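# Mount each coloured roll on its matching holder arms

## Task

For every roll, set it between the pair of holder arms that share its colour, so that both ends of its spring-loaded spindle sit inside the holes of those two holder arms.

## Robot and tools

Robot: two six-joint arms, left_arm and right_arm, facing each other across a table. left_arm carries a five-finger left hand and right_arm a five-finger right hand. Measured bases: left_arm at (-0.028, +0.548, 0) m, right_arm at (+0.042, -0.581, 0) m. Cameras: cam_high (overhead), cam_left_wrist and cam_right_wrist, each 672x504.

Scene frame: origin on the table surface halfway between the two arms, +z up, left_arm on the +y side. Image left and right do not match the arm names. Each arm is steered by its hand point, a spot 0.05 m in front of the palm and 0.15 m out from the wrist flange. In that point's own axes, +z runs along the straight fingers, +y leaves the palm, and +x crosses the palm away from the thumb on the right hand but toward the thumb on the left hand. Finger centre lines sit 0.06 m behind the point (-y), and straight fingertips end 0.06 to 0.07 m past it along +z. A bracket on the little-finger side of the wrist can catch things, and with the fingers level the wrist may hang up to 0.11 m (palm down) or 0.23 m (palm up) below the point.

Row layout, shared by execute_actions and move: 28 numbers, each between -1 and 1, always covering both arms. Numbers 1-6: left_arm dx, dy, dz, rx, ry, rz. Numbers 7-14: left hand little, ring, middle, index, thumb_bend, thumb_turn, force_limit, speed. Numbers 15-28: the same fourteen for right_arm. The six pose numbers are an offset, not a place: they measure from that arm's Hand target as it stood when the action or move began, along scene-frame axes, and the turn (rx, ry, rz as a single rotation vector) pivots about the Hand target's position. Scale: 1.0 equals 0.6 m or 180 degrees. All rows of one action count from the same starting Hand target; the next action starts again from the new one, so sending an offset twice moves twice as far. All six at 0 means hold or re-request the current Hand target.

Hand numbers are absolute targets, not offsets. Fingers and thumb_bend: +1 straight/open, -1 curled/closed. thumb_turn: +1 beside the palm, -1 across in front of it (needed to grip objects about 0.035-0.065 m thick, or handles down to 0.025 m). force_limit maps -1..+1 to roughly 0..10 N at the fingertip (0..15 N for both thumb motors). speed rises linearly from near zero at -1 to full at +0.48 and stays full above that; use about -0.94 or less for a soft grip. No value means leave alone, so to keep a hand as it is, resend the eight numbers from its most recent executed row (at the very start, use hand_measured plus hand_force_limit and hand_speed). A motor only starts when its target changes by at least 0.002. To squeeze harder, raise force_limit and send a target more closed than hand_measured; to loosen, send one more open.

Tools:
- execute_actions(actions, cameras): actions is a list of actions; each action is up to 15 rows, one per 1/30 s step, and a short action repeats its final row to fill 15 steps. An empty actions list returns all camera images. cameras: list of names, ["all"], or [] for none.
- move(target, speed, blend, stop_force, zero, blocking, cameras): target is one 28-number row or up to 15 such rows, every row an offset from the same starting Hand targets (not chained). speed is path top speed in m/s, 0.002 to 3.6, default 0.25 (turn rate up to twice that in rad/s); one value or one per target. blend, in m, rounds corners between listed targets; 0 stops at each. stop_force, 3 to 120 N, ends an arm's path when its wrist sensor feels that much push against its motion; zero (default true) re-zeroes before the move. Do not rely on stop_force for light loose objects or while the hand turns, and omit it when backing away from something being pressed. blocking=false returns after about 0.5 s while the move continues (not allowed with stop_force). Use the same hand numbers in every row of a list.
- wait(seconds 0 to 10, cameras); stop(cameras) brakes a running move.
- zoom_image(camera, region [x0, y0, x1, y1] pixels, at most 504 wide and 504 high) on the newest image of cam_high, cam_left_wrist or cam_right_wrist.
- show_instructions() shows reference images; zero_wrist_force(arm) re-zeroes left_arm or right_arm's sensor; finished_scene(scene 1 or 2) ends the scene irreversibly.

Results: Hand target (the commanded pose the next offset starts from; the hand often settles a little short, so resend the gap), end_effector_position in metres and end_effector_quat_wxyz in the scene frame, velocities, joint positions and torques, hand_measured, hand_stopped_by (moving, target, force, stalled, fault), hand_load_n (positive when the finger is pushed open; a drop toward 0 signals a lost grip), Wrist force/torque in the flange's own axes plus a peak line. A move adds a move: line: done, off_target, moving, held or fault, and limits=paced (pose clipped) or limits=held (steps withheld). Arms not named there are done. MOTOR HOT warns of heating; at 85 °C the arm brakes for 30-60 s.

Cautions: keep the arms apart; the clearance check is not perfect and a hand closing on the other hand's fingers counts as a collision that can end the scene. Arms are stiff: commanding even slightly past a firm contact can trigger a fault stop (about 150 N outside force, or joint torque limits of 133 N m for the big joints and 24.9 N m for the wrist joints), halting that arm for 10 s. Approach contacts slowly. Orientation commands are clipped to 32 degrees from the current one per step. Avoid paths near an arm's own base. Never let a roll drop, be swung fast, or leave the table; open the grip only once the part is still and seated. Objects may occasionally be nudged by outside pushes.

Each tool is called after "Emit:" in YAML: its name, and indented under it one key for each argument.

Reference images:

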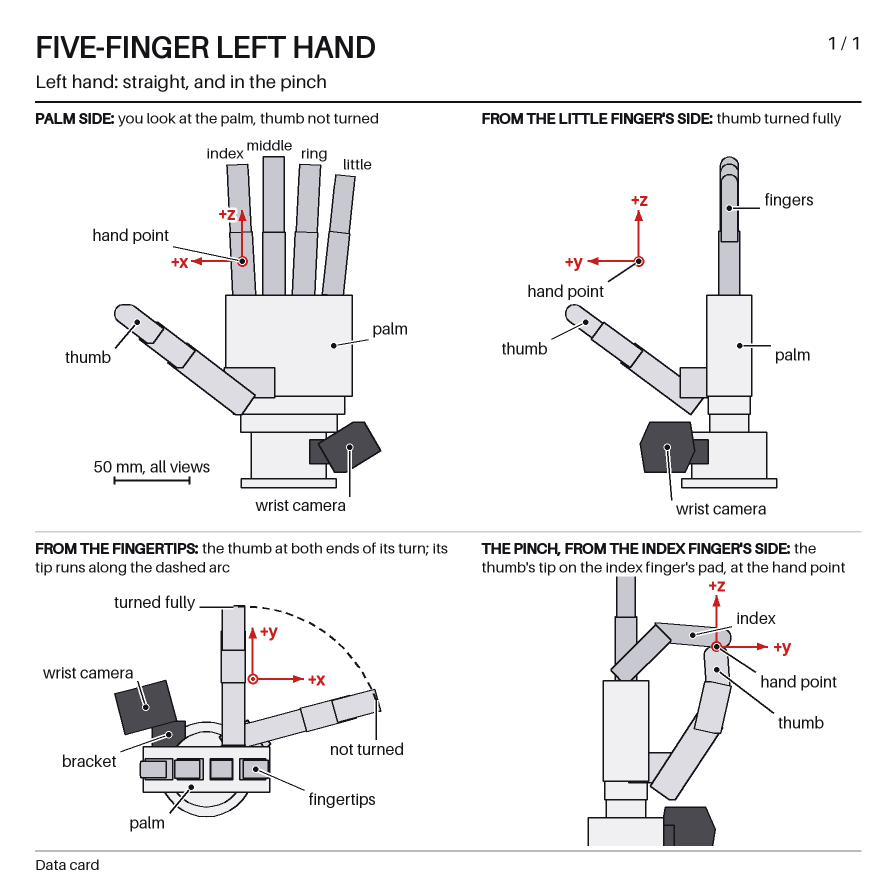

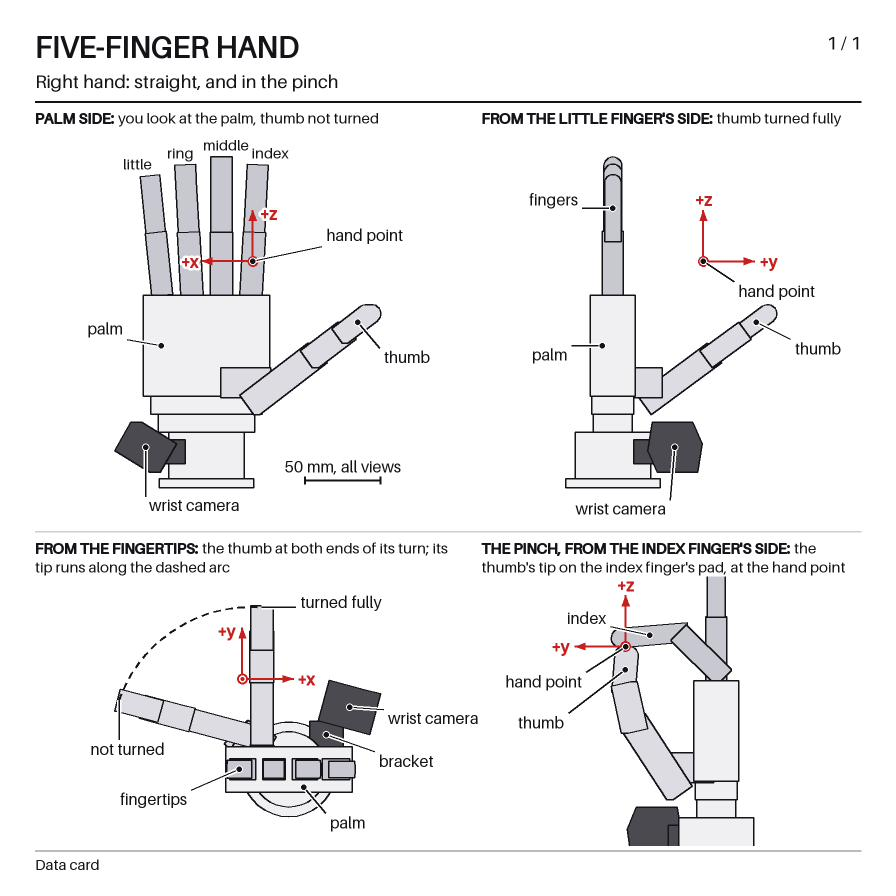

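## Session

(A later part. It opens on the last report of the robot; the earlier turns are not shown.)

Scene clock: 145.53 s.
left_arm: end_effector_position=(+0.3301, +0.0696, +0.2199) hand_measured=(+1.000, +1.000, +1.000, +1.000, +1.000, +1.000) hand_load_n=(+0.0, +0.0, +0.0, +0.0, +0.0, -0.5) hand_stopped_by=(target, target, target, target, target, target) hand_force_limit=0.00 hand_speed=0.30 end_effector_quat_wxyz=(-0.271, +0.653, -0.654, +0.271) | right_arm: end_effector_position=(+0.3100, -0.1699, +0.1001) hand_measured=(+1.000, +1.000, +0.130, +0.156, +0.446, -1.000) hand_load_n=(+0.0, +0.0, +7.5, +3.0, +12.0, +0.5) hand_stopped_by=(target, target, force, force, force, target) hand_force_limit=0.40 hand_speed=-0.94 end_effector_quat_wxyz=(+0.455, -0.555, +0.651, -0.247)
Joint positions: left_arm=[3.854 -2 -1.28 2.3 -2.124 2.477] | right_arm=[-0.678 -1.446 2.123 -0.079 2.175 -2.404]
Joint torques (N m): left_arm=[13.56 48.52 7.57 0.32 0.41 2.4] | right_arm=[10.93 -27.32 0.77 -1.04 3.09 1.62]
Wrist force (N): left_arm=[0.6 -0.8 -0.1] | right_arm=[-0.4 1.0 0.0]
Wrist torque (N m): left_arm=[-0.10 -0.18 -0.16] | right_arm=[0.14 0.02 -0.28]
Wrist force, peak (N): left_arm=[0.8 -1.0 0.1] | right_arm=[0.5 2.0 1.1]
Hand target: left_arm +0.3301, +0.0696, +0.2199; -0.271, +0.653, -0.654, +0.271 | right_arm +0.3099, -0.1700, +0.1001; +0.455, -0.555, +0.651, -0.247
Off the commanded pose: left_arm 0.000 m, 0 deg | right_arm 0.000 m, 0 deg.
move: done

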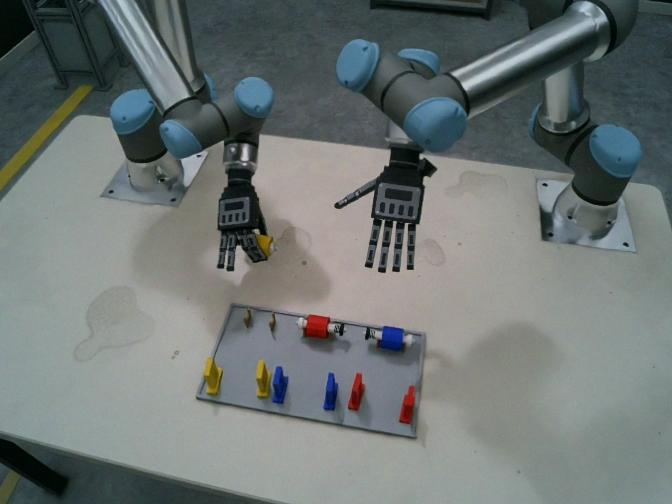

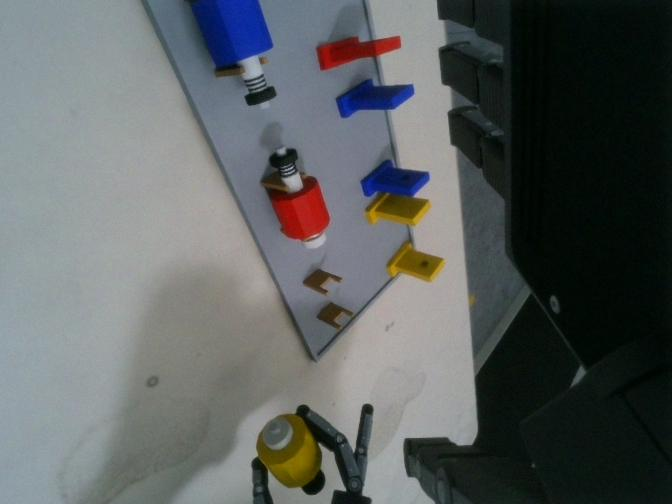

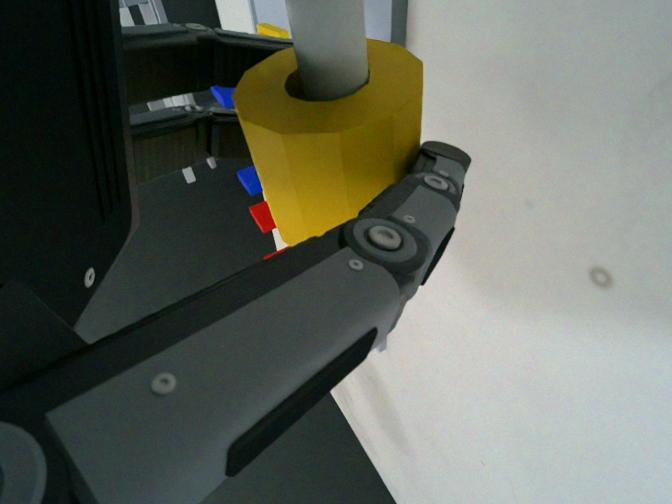

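Emit:
move:
  target: [0,0,0,0,0,0,1,1,1,1,1,1,0,0.3,0,0,-0.08,0,0,0,1,1,-0.7,-0.55,-0.4,-1,0.4,-0.94]
  speed: 0.1

Emit:
move:
  target: [0,0,0,0,0,0,1,1,1,1,1,1,0,0.3,0,0,-0.06,0,0,0,1,1,-0.7,-0.55,-0.4,-1,0.4,-0.94]
  speed: 0.012
  stop_force: 3
  cameras: ["all"]

Scene clock: 146.77 s.
left_arm: end_effector_position=(+0.3301, +0.0696, +0.2199) hand_measured=(+1.000, +1.000, +1.000, +1.000, +1.000, +1.000) hand_load_n=(-0.5, +0.0, +0.0, -0.5, +0.0, +0.0) hand_stopped_by=(target, target, target, target, target, target) hand_force_limit=0.00 hand_speed=0.30 end_effector_quat_wxyz=(-0.271, +0.653, -0.654, +0.271) | right_arm: end_effector_position=(+0.3099, -0.1700, +0.0522) hand_measured=(+1.000, +1.000, +0.130, +0.156, +0.446, -1.000) hand_load_n=(+0.0, +0.0, +7.0, +3.0, +11.5, +1.0) hand_stopped_by=(target, target, force, force, force, target) hand_force_limit=0.40 hand_speed=-0.94 end_effector_quat_wxyz=(+0.455, -0.555, +0.651, -0.247)
Joint positions: left_arm=[3.854 -2 -1.28 2.3 -2.124 2.477] | right_arm=[-0.678 -1.354 2.176 -0.223 2.175 -2.404]
Joint torques (N m): left_arm=[13.15 47.75 8.06 0.23 0.53 2.5] | right_arm=[5.2 -13.27 0.06 -1.12 1.21 -1.44]
Wrist force (N): left_arm=[0.5 -0.7 -0.1] | right_arm=[-0.2 1.3 0.1]
Wrist torque (N m): left_arm=[-0.09 -0.16 -0.16] | right_arm=[0.16 0.04 -0.21]
Wrist force, peak (N): left_arm=[0.6 -1.0 0.0] | right_arm=[-0.5 1.9 0.8]
Hand target: left_arm +0.3301, +0.0696, +0.2199; -0.271, +0.653, -0.654, +0.271 | right_arm +0.3099, -0.1700, +0.0521; +0.455, -0.555, +0.651, -0.247
Off the commanded pose: left_arm 0.000 m, 0 deg | right_arm 0.000 m, 0 deg.
move: done

Scene clock: 150.10 s.
left_arm: end_effector_position=(+0.3301, +0.0696, +0.2199) hand_measured=(+1.000, +1.000, +1.000, +1.000, +1.000, +1.000) hand_load_n=(+0.0, -0.5, +0.0, +0.0, +0.0, +0.0) hand_stopped_by=(target, target, target, target, target, target) hand_force_limit=0.00 hand_speed=0.30 end_effector_quat_wxyz=(-0.271, +0.653, -0.654, +0.271) | right_arm: end_effector_position=(+0.3099, -0.1700, +0.0277) hand_measured=(+1.000, +1.000, +0.130, +0.156, +0.446, -1.000) hand_load_n=(+0.0, +0.0, +7.5, +3.0, +11.5, +0.5) hand_stopped_by=(target, target, force, force, force, target) hand_force_limit=0.40 hand_speed=-0.94 end_effector_quat_wxyz=(+0.455, -0.555, +0.651, -0.247)
Joint positions: left_arm=[3.854 -2 -1.28 2.3 -2.124 2.477] | right_arm=[-0.678 -1.301 2.197 -0.297 2.175 -2.404]
Joint torques (N m): left_arm=[13.14 47.55 7.67 0.19 0.57 2.3] | right_arm=[-6.03 -29.5 -26.39 1.72 -1.59 0.3]
Wrist force (N): left_arm=[0.5 -0.7 0.0] | right_arm=[-1.1 -1.7 -1.3]
Wrist torque (N m): left_arm=[-0.10 -0.16 -0.16] | right_arm=[0.14 0.00 -0.24]
Wrist force, peak (N): left_arm=[0.8 -1.0 -0.2] | right_arm=[-1.9 -6.5 -4.1]
Hand target: left_arm +0.3301, +0.0696, +0.2199; -0.271, +0.653, -0.654, +0.271 | right_arm +0.3099, -0.1700, +0.0277; +0.455, -0.555, +0.651, -0.247 (not the last commanded pose)
Off the commanded pose: left_arm 0.000 m, 0 deg | right_arm 0.012 m, 0 deg.
move: contact (right_arm)

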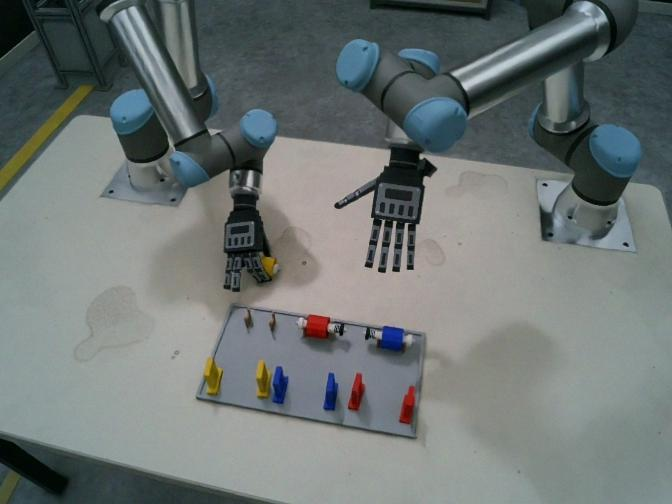

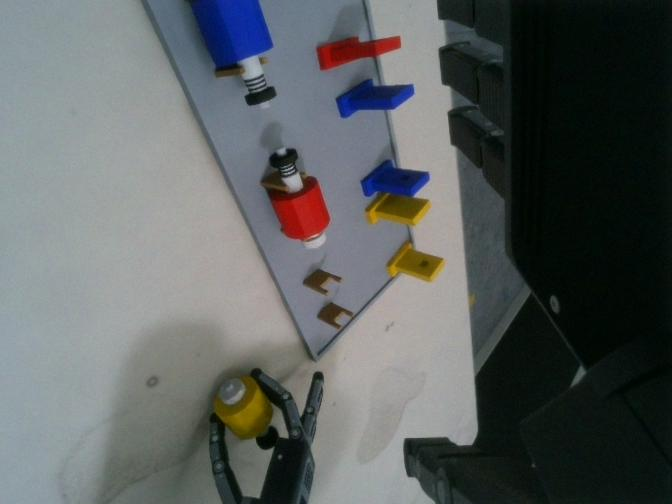

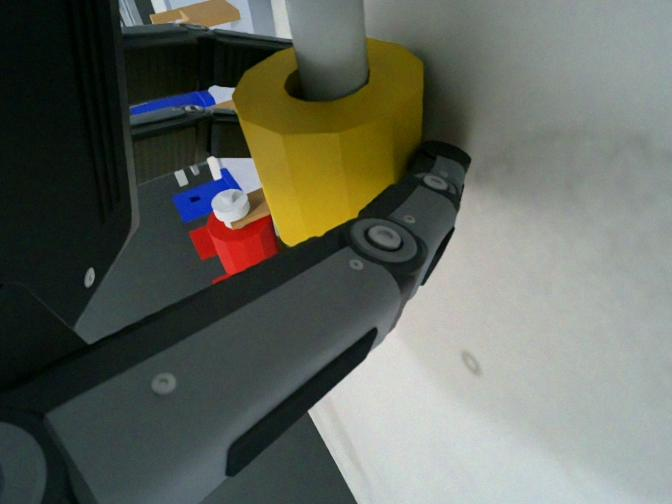

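Emit:
move:
  target: [0,0,0,0,0,0,1,1,1,1,1,1,0,0.3,0,0,0,0,0,0,1,1,0.5,0.5,0.8,-1,0.4,-0.85]
  cameras: ["all"]

Scene clock: 152.20 s.
left_arm: end_effector_position=(+0.3301, +0.0696, +0.2199) hand_measured=(+1.000, +1.000, +1.000, +1.000, +1.000, +1.000) hand_load_n=(+0.0, +0.0, +0.0, +0.0, +0.0, -0.5) hand_stopped_by=(target, target, target, target, target, target) hand_force_limit=0.00 hand_speed=0.30 end_effector_quat_wxyz=(-0.271, +0.653, -0.654, +0.271) | right_arm: end_effector_position=(+0.3099, -0.1699, +0.0277) hand_measured=(+1.000, +1.000, +0.500, +0.500, +0.794, -1.000) hand_load_n=(+0.0, +0.0, +0.0, +0.0, -8.0, +2.0) hand_stopped_by=(target, target, target, target, target, target) hand_force_limit=0.40 hand_speed=-0.85 end_effector_quat_wxyz=(+0.455, -0.555, +0.651, -0.247)
Joint positions: left_arm=[3.854 -2 -1.28 2.3 -2.124 2.477] | right_arm=[-0.678 -1.301 2.197 -0.297 2.175 -2.404]
Joint torques (N m): left_arm=[12.85 48.14 7.29 0.15 0.6 2.32] | right_arm=[-6.88 -21.6 -19.02 0.75 -1.37 0.31]
Wrist force (N): left_arm=[0.5 -0.6 -0.1] | right_arm=[-3.8 -14.8 -2.7]
Wrist torque (N m): left_arm=[-0.07 -0.17 -0.16] | right_arm=[-0.70 0.17 -0.37]
Wrist force, peak (N): left_arm=[0.7 -0.9 -0.2] | right_arm=[-3.8 -15.1 -2.9]
Hand target: left_arm +0.3301, +0.0696, +0.2199; -0.271, +0.653, -0.654, +0.271 | right_arm +0.3099, -0.1700, +0.0277; +0.455, -0.555, +0.651, -0.247
Off the commanded pose: left_arm 0.000 m, 0 deg | right_arm 0.000 m, 0 deg.
move: done

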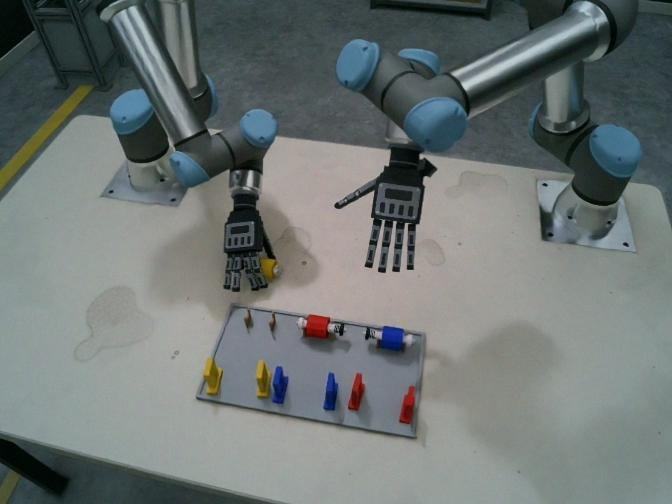

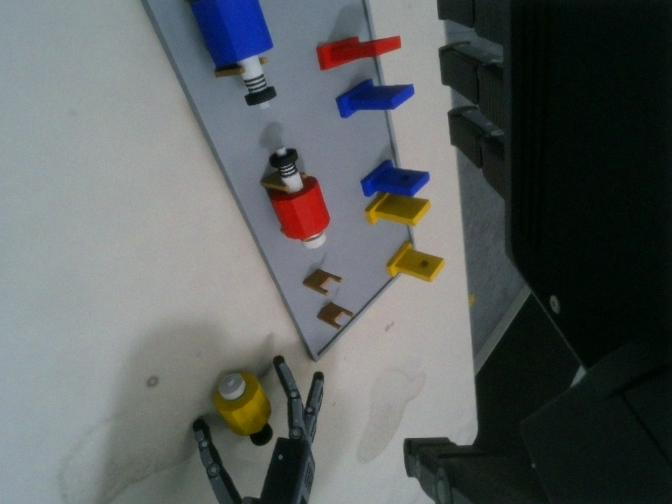

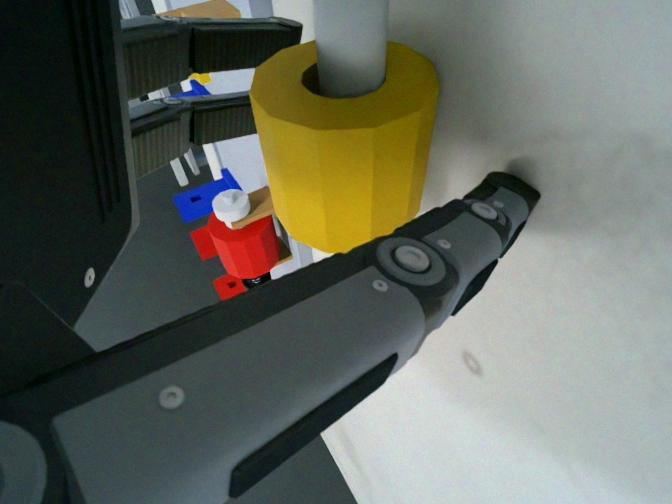

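Emit:
move:
  target: [0,0,0,0,0,0,1,1,1,1,1,1,0,0.3,-0.13,-0.0275,0.0695,0,0,0,1,1,0.5,0.5,0.8,-1,0.4,-0.85]
  speed: 0.1
  cameras: ["all"]

Emit:
zoom_image:
  camera: "cam_left_wrist"
  region: [170, 340, 310, 470]

Scene clock: 154.13 s.
left_arm: end_effector_position=(+0.3301, +0.0696, +0.2199) hand_measured=(+1.000, +1.000, +1.000, +1.000, +1.000, +1.000) hand_load_n=(+0.0, +0.0, +0.0, +0.0, +0.0, +0.0) hand_stopped_by=(target, target, target, target, target, target) hand_force_limit=0.00 hand_speed=0.30 end_effector_quat_wxyz=(-0.271, +0.653, -0.654, +0.271) | right_arm: end_effector_position=(+0.2320, -0.1864, +0.0693) hand_measured=(+1.000, +1.000, +0.500, +0.500, +0.796, -1.000) hand_load_n=(-0.5, +0.0, +0.0, +0.0, +0.0, +0.0) hand_stopped_by=(target, target, target, target, target, target) hand_force_limit=0.40 hand_speed=-0.85 end_effector_quat_wxyz=(+0.455, -0.555, +0.651, -0.247) end_effector_velocity=(-0.001, -0.001, +0.000) end_effector_angular_velocity=(-0.001, +0.001, -0.002)
Joint positions: left_arm=[3.854 -2 -1.28 2.3 -2.124 2.477] | right_arm=[-0.48 -1.422 2.221 -0.103 2.333 -2.251]
Joint velocities: left_arm=[within noise] | right_arm=[0.001 0 -0.001 0.005 0.002 0.004]
Joint torques (N m): left_arm=[13.06 47.52 8.16 0 0.34 2.3] | right_arm=[10.7 -26.35 -28.26 1.96 2.7 1.56]
Wrist force (N): left_arm=[0.4 -0.8 -0.1] | right_arm=[-0.8 0.9 0.0]
Wrist torque (N m): left_arm=[-0.11 -0.15 -0.16] | right_arm=[0.15 0.04 -0.27]
Wrist force, peak (N): left_arm=[0.8 -0.9 0.0] | right_arm=[-3.9 -14.9 -3.0]
Hand target: left_arm +0.3301, +0.0696, +0.2199; -0.271, +0.653, -0.654, +0.271 | right_arm +0.2319, -0.1865, +0.0694; +0.455, -0.555, +0.651, -0.247
Off the commanded pose: left_arm 0.000 m, 0 deg | right_arm 0.000 m, 0 deg.
move: done

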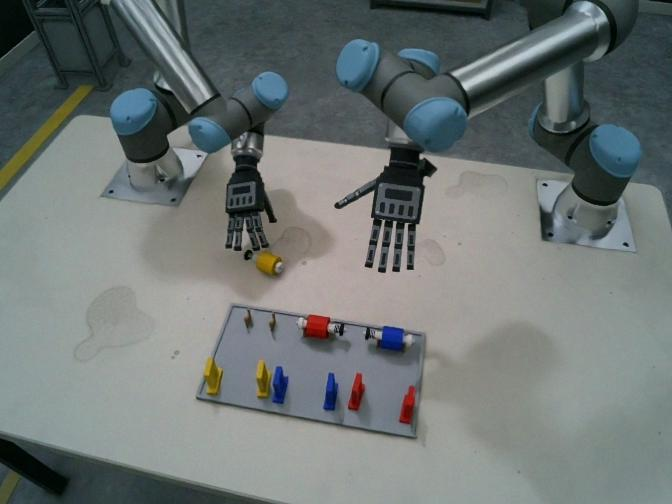

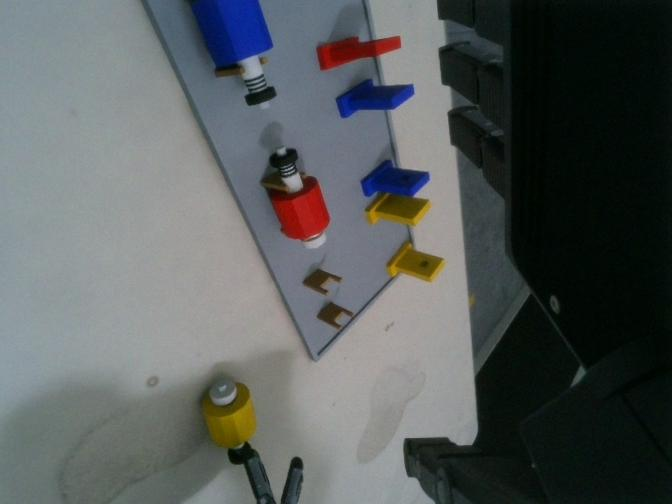

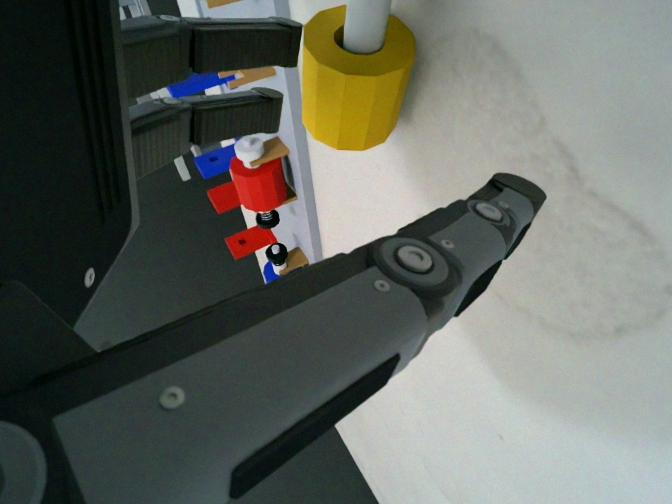

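Scaled by 3.600 from the camera's 672x504 image, which has a finer 960x720 frame.

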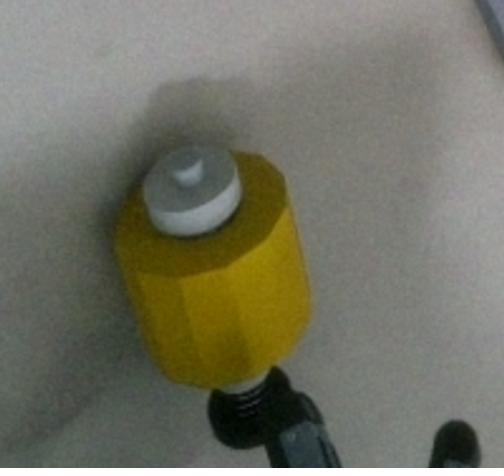

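Emit:
move:
  target:
    - [0,0,0,0,0,0,1,1,1,1,1,1,0,0.3,0,0,0.0833,0,0,0,1,1,0.5,0.5,0.8,-1,0.4,-0.85]
    - [0,0,0,0,0,0,1,1,1,1,1,1,0,0.3,0.0025,0.066,0.0303,-0.0919,0.0995,-0.0832,1,1,0.5,0.5,0.8,-1,0.4,-0.85]
  speed: 0.12
  blend: [0.02,0]
  cameras: ["all"]

Emit:
zoom_image:
  camera: "cam_left_wrist"
  region: [170, 340, 310, 470]

Emit:
zoom_image:
  camera: "cam_right_wrist"
  region: [250, 0, 570, 240]

Scene clock: 158.87 s.
left_arm: end_effector_position=(+0.3301, +0.0696, +0.2199) hand_measured=(+1.000, +1.000, +1.000, +1.000, +1.000, +1.000) hand_load_n=(+0.0, +0.0, +0.0, +0.0, +0.0, -0.5) hand_stopped_by=(target, target, target, target, target, target) hand_force_limit=0.00 hand_speed=0.30 end_effector_quat_wxyz=(-0.271, +0.653, -0.654, +0.271) | right_arm: end_effector_position=(+0.2334, -0.1469, +0.0876) hand_measured=(+1.000, +1.000, +0.500, +0.500, +0.796, -1.000) hand_load_n=(+0.0, +0.0, +0.0, +0.0, -0.5, +0.0) hand_stopped_by=(target, target, target, target, target, target) hand_force_limit=0.40 hand_speed=-0.85 end_effector_quat_wxyz=(+0.229, -0.556, +0.738, -0.306)
Joint positions: left_arm=[3.854 -2 -1.28 2.3 -2.124 2.477] | right_arm=[-0.438 -1.089 1.677 0.839 2.344 -1.778]
Joint torques (N m): left_arm=[13.25 47.76 7.89 0.13 0.36 2.1] | right_arm=[-5.65 -23.9 -29.09 3.15 -1.15 1.53]
Wrist force (N): left_arm=[0.6 -0.6 -0.1] | right_arm=[-0.4 0.5 0.1]
Wrist torque (N m): left_arm=[-0.07 -0.18 -0.16] | right_arm=[0.07 0.02 -0.22]
Wrist force, peak (N): left_arm=[0.7 -0.9 -0.3] | right_arm=[-0.4 1.6 0.1]
Hand target: left_arm +0.3301, +0.0696, +0.2199; -0.271, +0.653, -0.654, +0.271 | right_arm +0.2334, -0.1469, +0.0876; +0.229, -0.556, +0.738, -0.306
Off the commanded pose: left_arm 0.000 m, 0 deg | right_arm 0.000 m, 0 deg.
move: done

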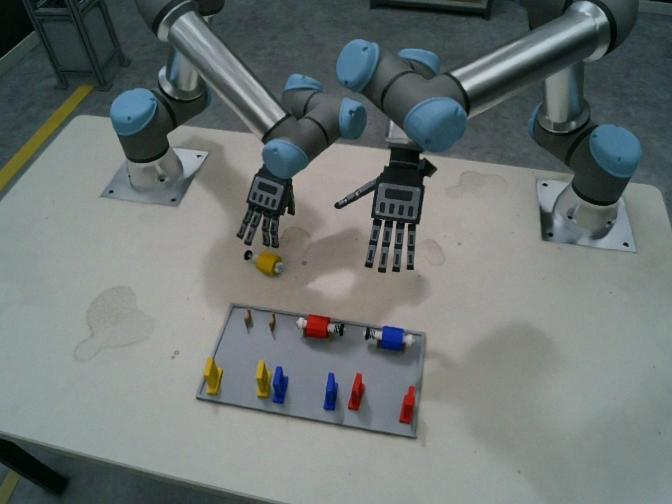

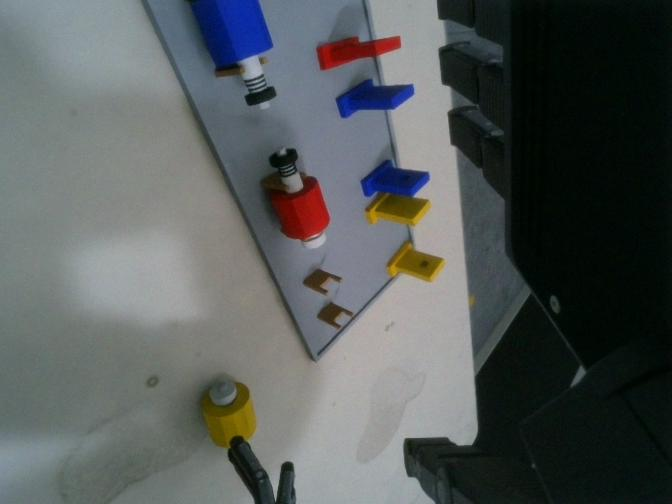

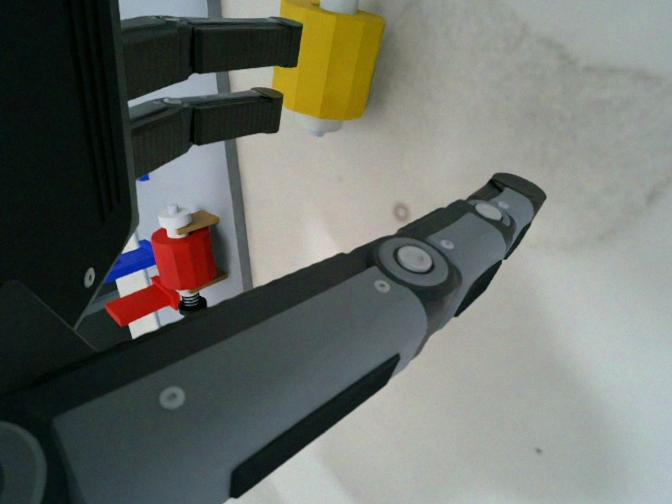

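Scaled by 3.600 from the camera's 672x504 image, which has a finer 960x720 frame.

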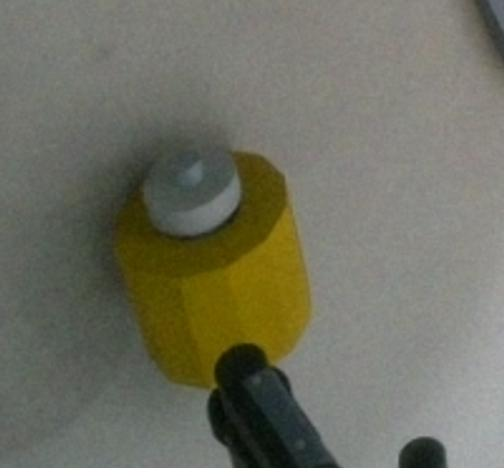

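Scaled by 1.575 from the camera's 672x504 image, which has a finer 960x720 frame.

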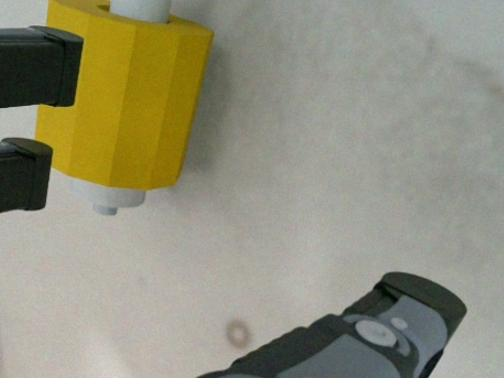

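Emit:
move:
  target: [0,0,0,0,0,0,1,1,1,1,1,1,0,0.3,0.0702,-0.0172,-0.059,0,0,0,1,1,0.5,0.5,0.8,-1,0.4,-0.85]
  speed: 0.06
  stop_force: 4
  cameras: ["all"]

Emit:
zoom_image:
  camera: "cam_left_wrist"
  region: [150, 340, 330, 500]

Emit:
zoom_image:
  camera: "cam_right_wrist"
  region: [200, 0, 570, 260]

Scene clock: 161.67 s.
left_arm: end_effector_position=(+0.3301, +0.0696, +0.2199) hand_measured=(+1.000, +1.000, +1.000, +1.000, +1.000, +1.000) hand_load_n=(+0.0, -0.5, +0.0, +0.0, +0.0, -0.5) hand_stopped_by=(target, target, target, target, target, target) hand_force_limit=0.00 hand_speed=0.30 end_effector_quat_wxyz=(-0.271, +0.653, -0.654, +0.271) | right_arm: end_effector_position=(+0.2522, -0.1515, +0.0718) hand_measured=(+1.000, +1.000, +0.500, +0.500, +0.796, -1.000) hand_load_n=(+0.0, +0.0, +0.5, +0.0, +0.0, +0.0) hand_stopped_by=(target, target, target, target, target, target) hand_force_limit=0.40 hand_speed=-0.85 end_effector_quat_wxyz=(+0.229, -0.556, +0.738, -0.306)
Joint positions: left_arm=[3.854 -2 -1.28 2.3 -2.124 2.477] | right_arm=[-0.483 -1.079 1.696 0.768 2.337 -1.839]
Joint torques (N m): left_arm=[13 47.62 7.8 0.1 0.16 2.04] | right_arm=[11.08 -38.99 -26.68 3.3 1.96 1.5]
Wrist force (N): left_arm=[0.5 -0.7 -0.1] | right_arm=[-1.2 -3.6 -4.5]
Wrist torque (N m): left_arm=[-0.09 -0.16 -0.16] | right_arm=[0.26 0.08 -0.35]
Wrist force, peak (N): left_arm=[0.7 -0.8 0.4] | right_arm=[-0.7 -35.7 -36.1]
Hand target: left_arm +0.3301, +0.0696, +0.2199; -0.271, +0.653, -0.654, +0.271 | right_arm +0.2522, -0.1515, +0.0718; +0.229, -0.556, +0.738, -0.306 (not the last commanded pose)
Off the commanded pose: left_arm 0.000 m, 0 deg | right_arm 0.031 m, 0 deg.
move: contact (right_arm)

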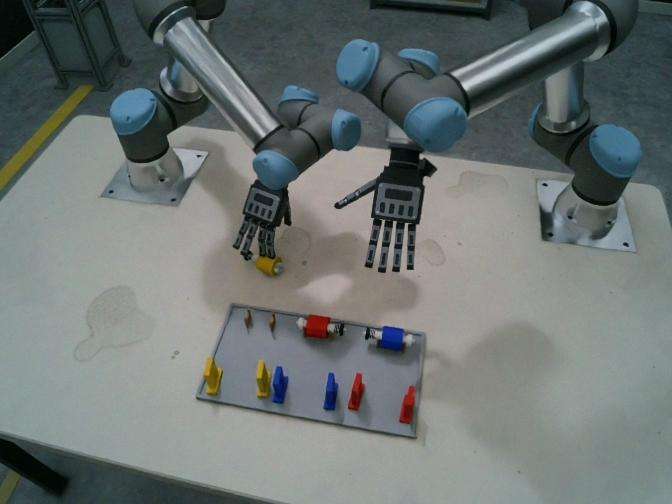

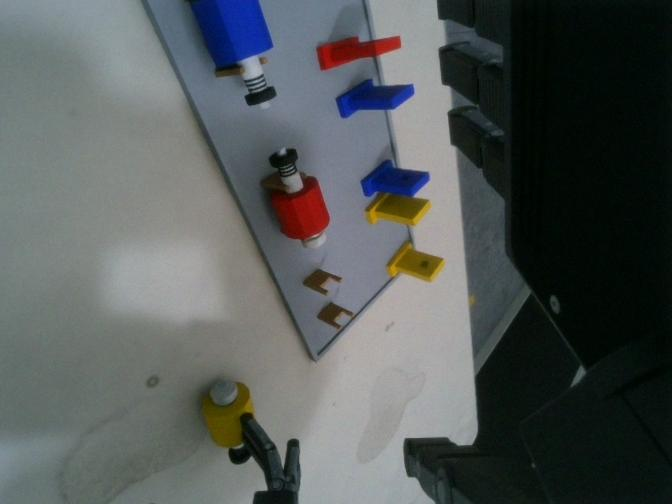

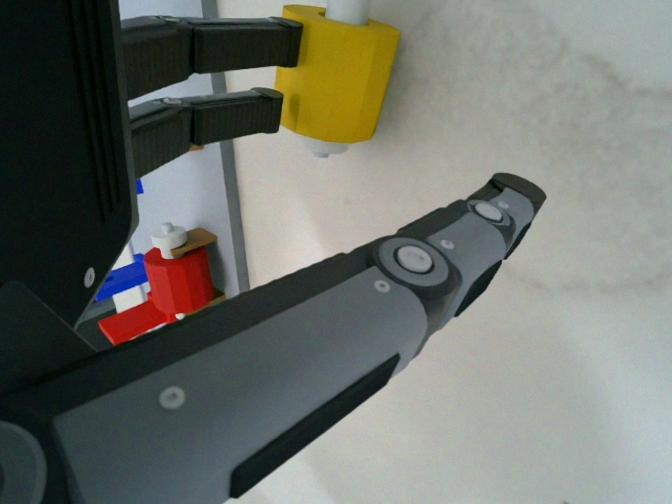

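Scaled by 2.800 from the camera's 672x504 image, which has a finer 960x720 frame.

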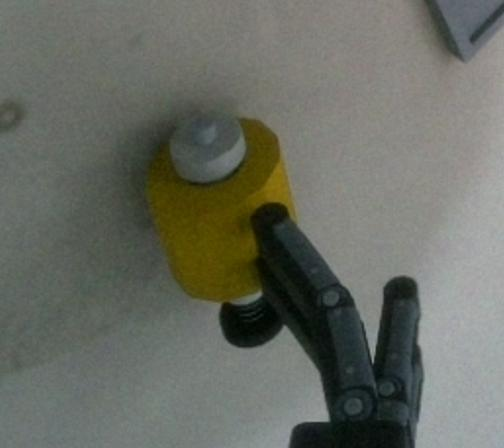

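Scaled by 1.362 from the camera's 672x504 image, which has a finer 960x720 frame.

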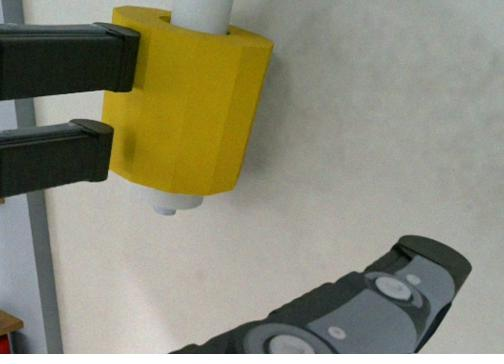

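Emit:
move:
  target:
    - [0,0,0,0,0,0,1,1,1,1,1,1,0,0.3,-0.03,0.0,0.06,0,0,0,1,1,0.85,0.85,0.8,-1,0.4,-0.7]
    - [0,0,0,0,0,0,1,1,1,1,1,1,0,0.3,0.0172,-0.0032,0.0253,0,0,0,1,1,0.85,0.85,0.8,-1,0.4,-0.7]
    - [0,0,0,0,0,0,1,1,1,1,1,1,0,0.3,0.0443,-0.0095,-0.0327,0,0,0,1,1,0.85,0.85,0.8,-1,0.4,-0.7]
  speed: [0.06,0.06,0.03]
  cameras: ["all"]

Emit:
zoom_image:
  camera: "cam_left_wrist"
  region: [150, 340, 330, 500]

Emit:
zoom_image:
  camera: "cam_right_wrist"
  region: [200, 0, 570, 260]

Scene clock: 166.47 s.
left_arm: end_effector_position=(+0.3301, +0.0696, +0.2199) hand_measured=(+1.000, +1.000, +1.000, +1.000, +1.000, +1.000) hand_load_n=(+0.0, +0.0, -0.5, +0.0, +0.0, -0.5) hand_stopped_by=(target, target, target, target, target, target) hand_force_limit=0.00 hand_speed=0.30 end_effector_quat_wxyz=(-0.271, +0.653, -0.654, +0.271) | right_arm: end_effector_position=(+0.2787, -0.1572, +0.0523) hand_measured=(+1.000, +1.000, +0.850, +0.850, +0.796, -1.000) hand_load_n=(+0.0, +0.0, +0.0, +0.0, +0.0, +0.0) hand_stopped_by=(target, target, target, target, target, target) hand_force_limit=0.40 hand_speed=-0.70 end_effector_quat_wxyz=(+0.229, -0.556, +0.738, -0.306)
Joint positions: left_arm=[3.854 -2 -1.28 2.3 -2.124 2.477] | right_arm=[-0.544 -1.062 1.713 0.677 2.324 -1.922]
Joint torques (N m): left_arm=[13.29 47.74 7.77 0.16 0.21 2.16] | right_arm=[-7.6 -24.5 -0.7 0.59 -1.31 -1.37]
Wrist force (N): left_arm=[0.4 -0.7 -0.3] | right_arm=[-0.6 0.7 0.1]
Wrist torque (N m): left_arm=[-0.08 -0.16 -0.16] | right_arm=[0.12 0.06 -0.11]
Wrist force, peak (N): left_arm=[0.8 -1.0 -0.2] | right_arm=[-1.1 -3.9 -4.7]
Hand target: left_arm +0.3301, +0.0696, +0.2199; -0.271, +0.653, -0.654, +0.271 | right_arm +0.2788, -0.1572, +0.0522; +0.229, -0.556, +0.738, -0.306
Off the commanded pose: left_arm 0.000 m, 0 deg | right_arm 0.000 m, 0 deg.
move: done

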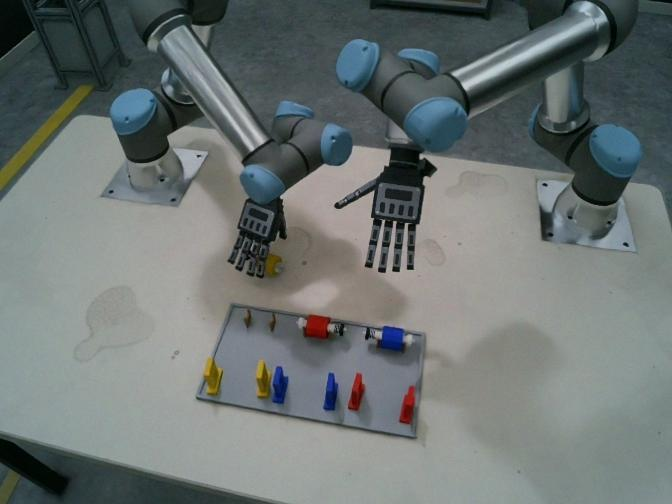

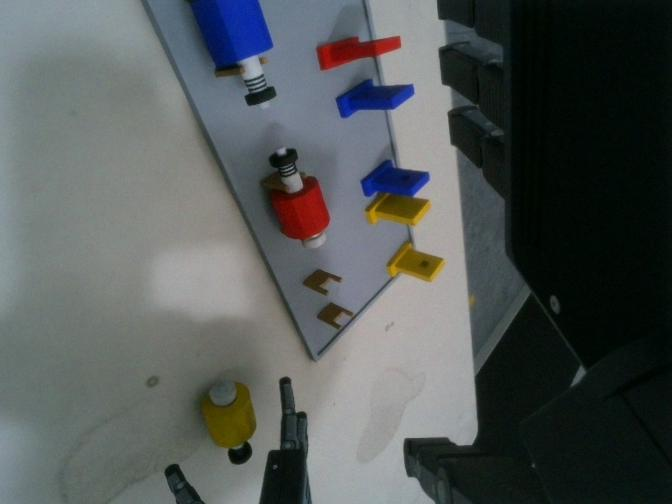

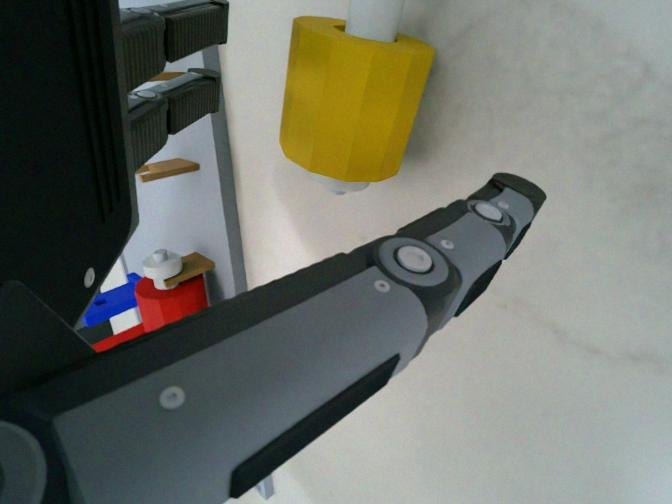

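Scaled by 2.800 from the camera's 672x504 image, which has a finer 960x720 frame.

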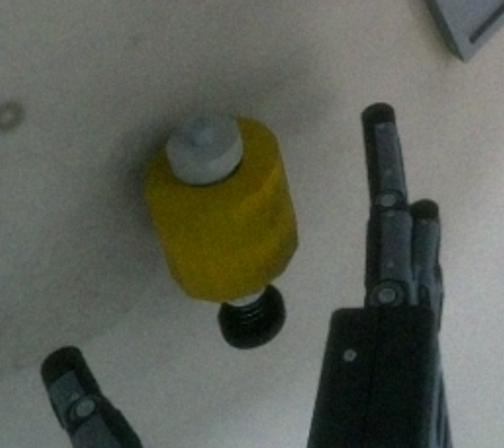

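Scaled by 1.362 from the camera's 672x504 image, which has a finer 960x720 frame.

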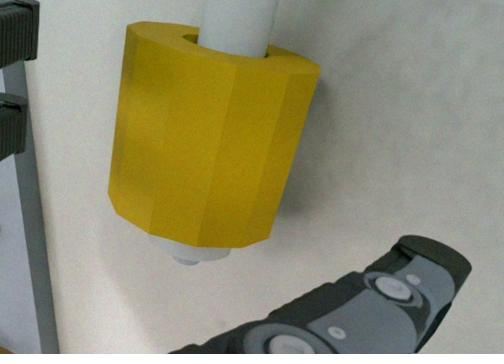

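Emit:
move:
  target: [0,0,0,0,0,0,1,1,1,1,1,1,0,0.3,0.0377,-0.0137,-0.0413,0,0,0,1,1,0.85,0.85,0.8,-1,0.4,-0.7]
  speed: 0.03
  stop_force: 4
  cameras: ["all"]

Emit:
zoom_image:
  camera: "cam_left_wrist"
  region: [150, 340, 330, 500]

Emit:
zoom_image:
  camera: "cam_right_wrist"
  region: [180, 0, 560, 300]

Scene clock: 170.10 s.
left_arm: end_effector_position=(+0.3301, +0.0696, +0.2199) hand_measured=(+1.000, +1.000, +1.000, +1.000, +1.000, +1.000) hand_load_n=(+0.0, +0.0, +0.0, +0.0, +0.0, -0.5) hand_stopped_by=(target, target, target, target, target, target) hand_force_limit=0.00 hand_speed=0.30 end_effector_quat_wxyz=(-0.271, +0.653, -0.654, +0.271) | right_arm: end_effector_position=(+0.3014, -0.1655, +0.0274) hand_measured=(+1.000, +1.000, +0.850, +0.850, +0.796, -1.000) hand_load_n=(+0.0, +0.0, +0.0, +0.0, +0.0, +0.0) hand_stopped_by=(target, target, target, target, target, target) hand_force_limit=0.40 hand_speed=-0.70 end_effector_quat_wxyz=(+0.229, -0.556, +0.738, -0.306)
Joint positions: left_arm=[3.854 -2 -1.28 2.3 -2.124 2.477] | right_arm=[-0.6 -1.039 1.74 0.577 2.309 -1.995]
Joint torques (N m): left_arm=[12.44 47.31 8.36 0.04 0.08 2.04] | right_arm=[-8.6 -23.89 0.37 0.42 -1.39 -1.39]
Wrist force (N): left_arm=[0.7 -0.6 -0.2] | right_arm=[-0.2 0.6 0.0]
Wrist torque (N m): left_arm=[-0.07 -0.19 -0.15] | right_arm=[0.17 0.00 -0.04]
Wrist force, peak (N): left_arm=[0.6 -1.1 -0.1] | right_arm=[-1.0 0.7 -0.1]
Hand target: left_arm +0.3301, +0.0696, +0.2199; -0.271, +0.653, -0.654, +0.271 | right_arm +0.3014, -0.1655, +0.0274; +0.229, -0.556, +0.738, -0.306
Off the commanded pose: left_arm 0.000 m, 0 deg | right_arm 0.000 m, 0 deg.
move: done

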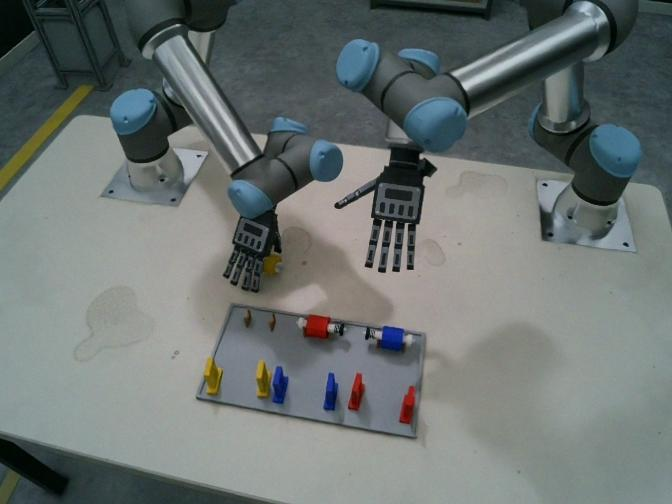

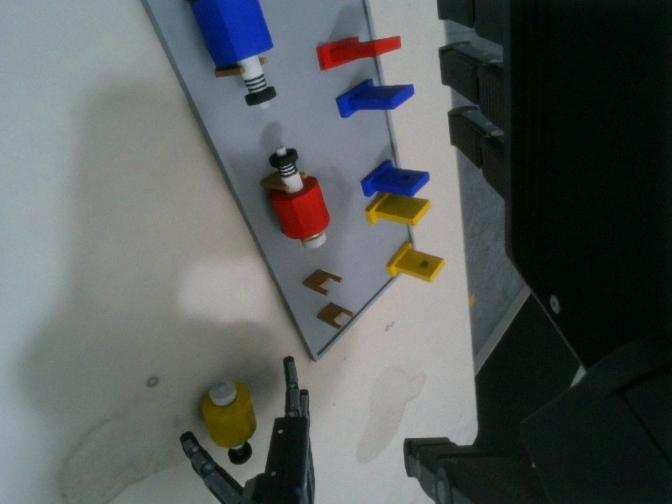

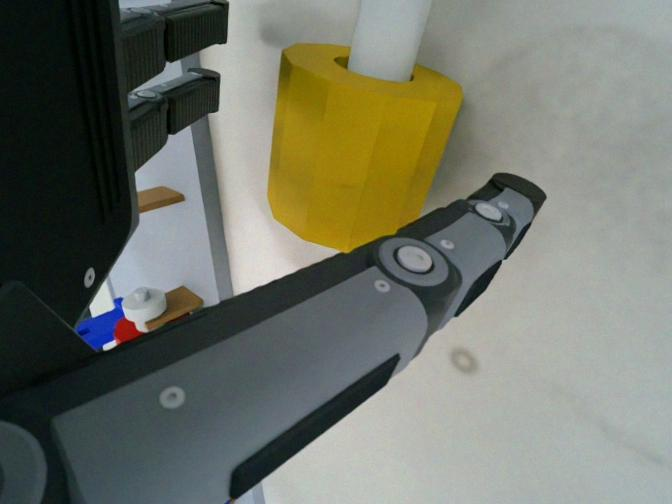

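Scaled by 2.800 from the camera's 672x504 image, which has a finer 960x720 frame.

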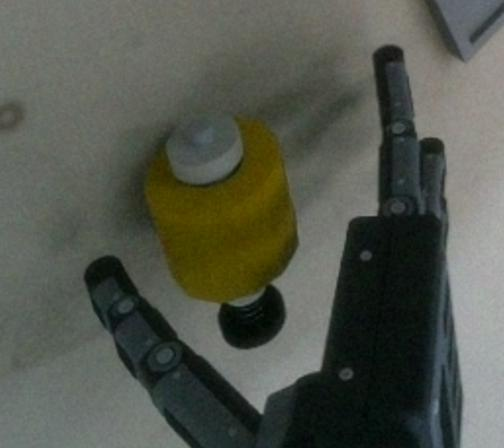

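Scaled by 1.326 from the camera's 672x504 image, which has a finer 960x720 frame.

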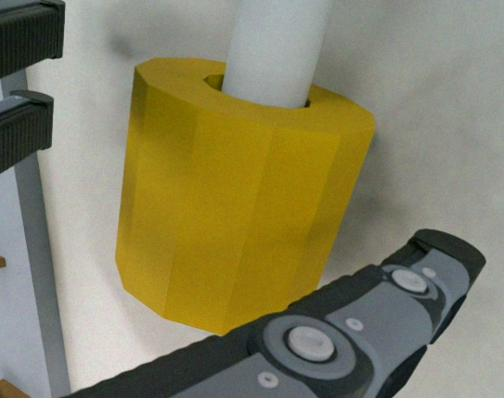

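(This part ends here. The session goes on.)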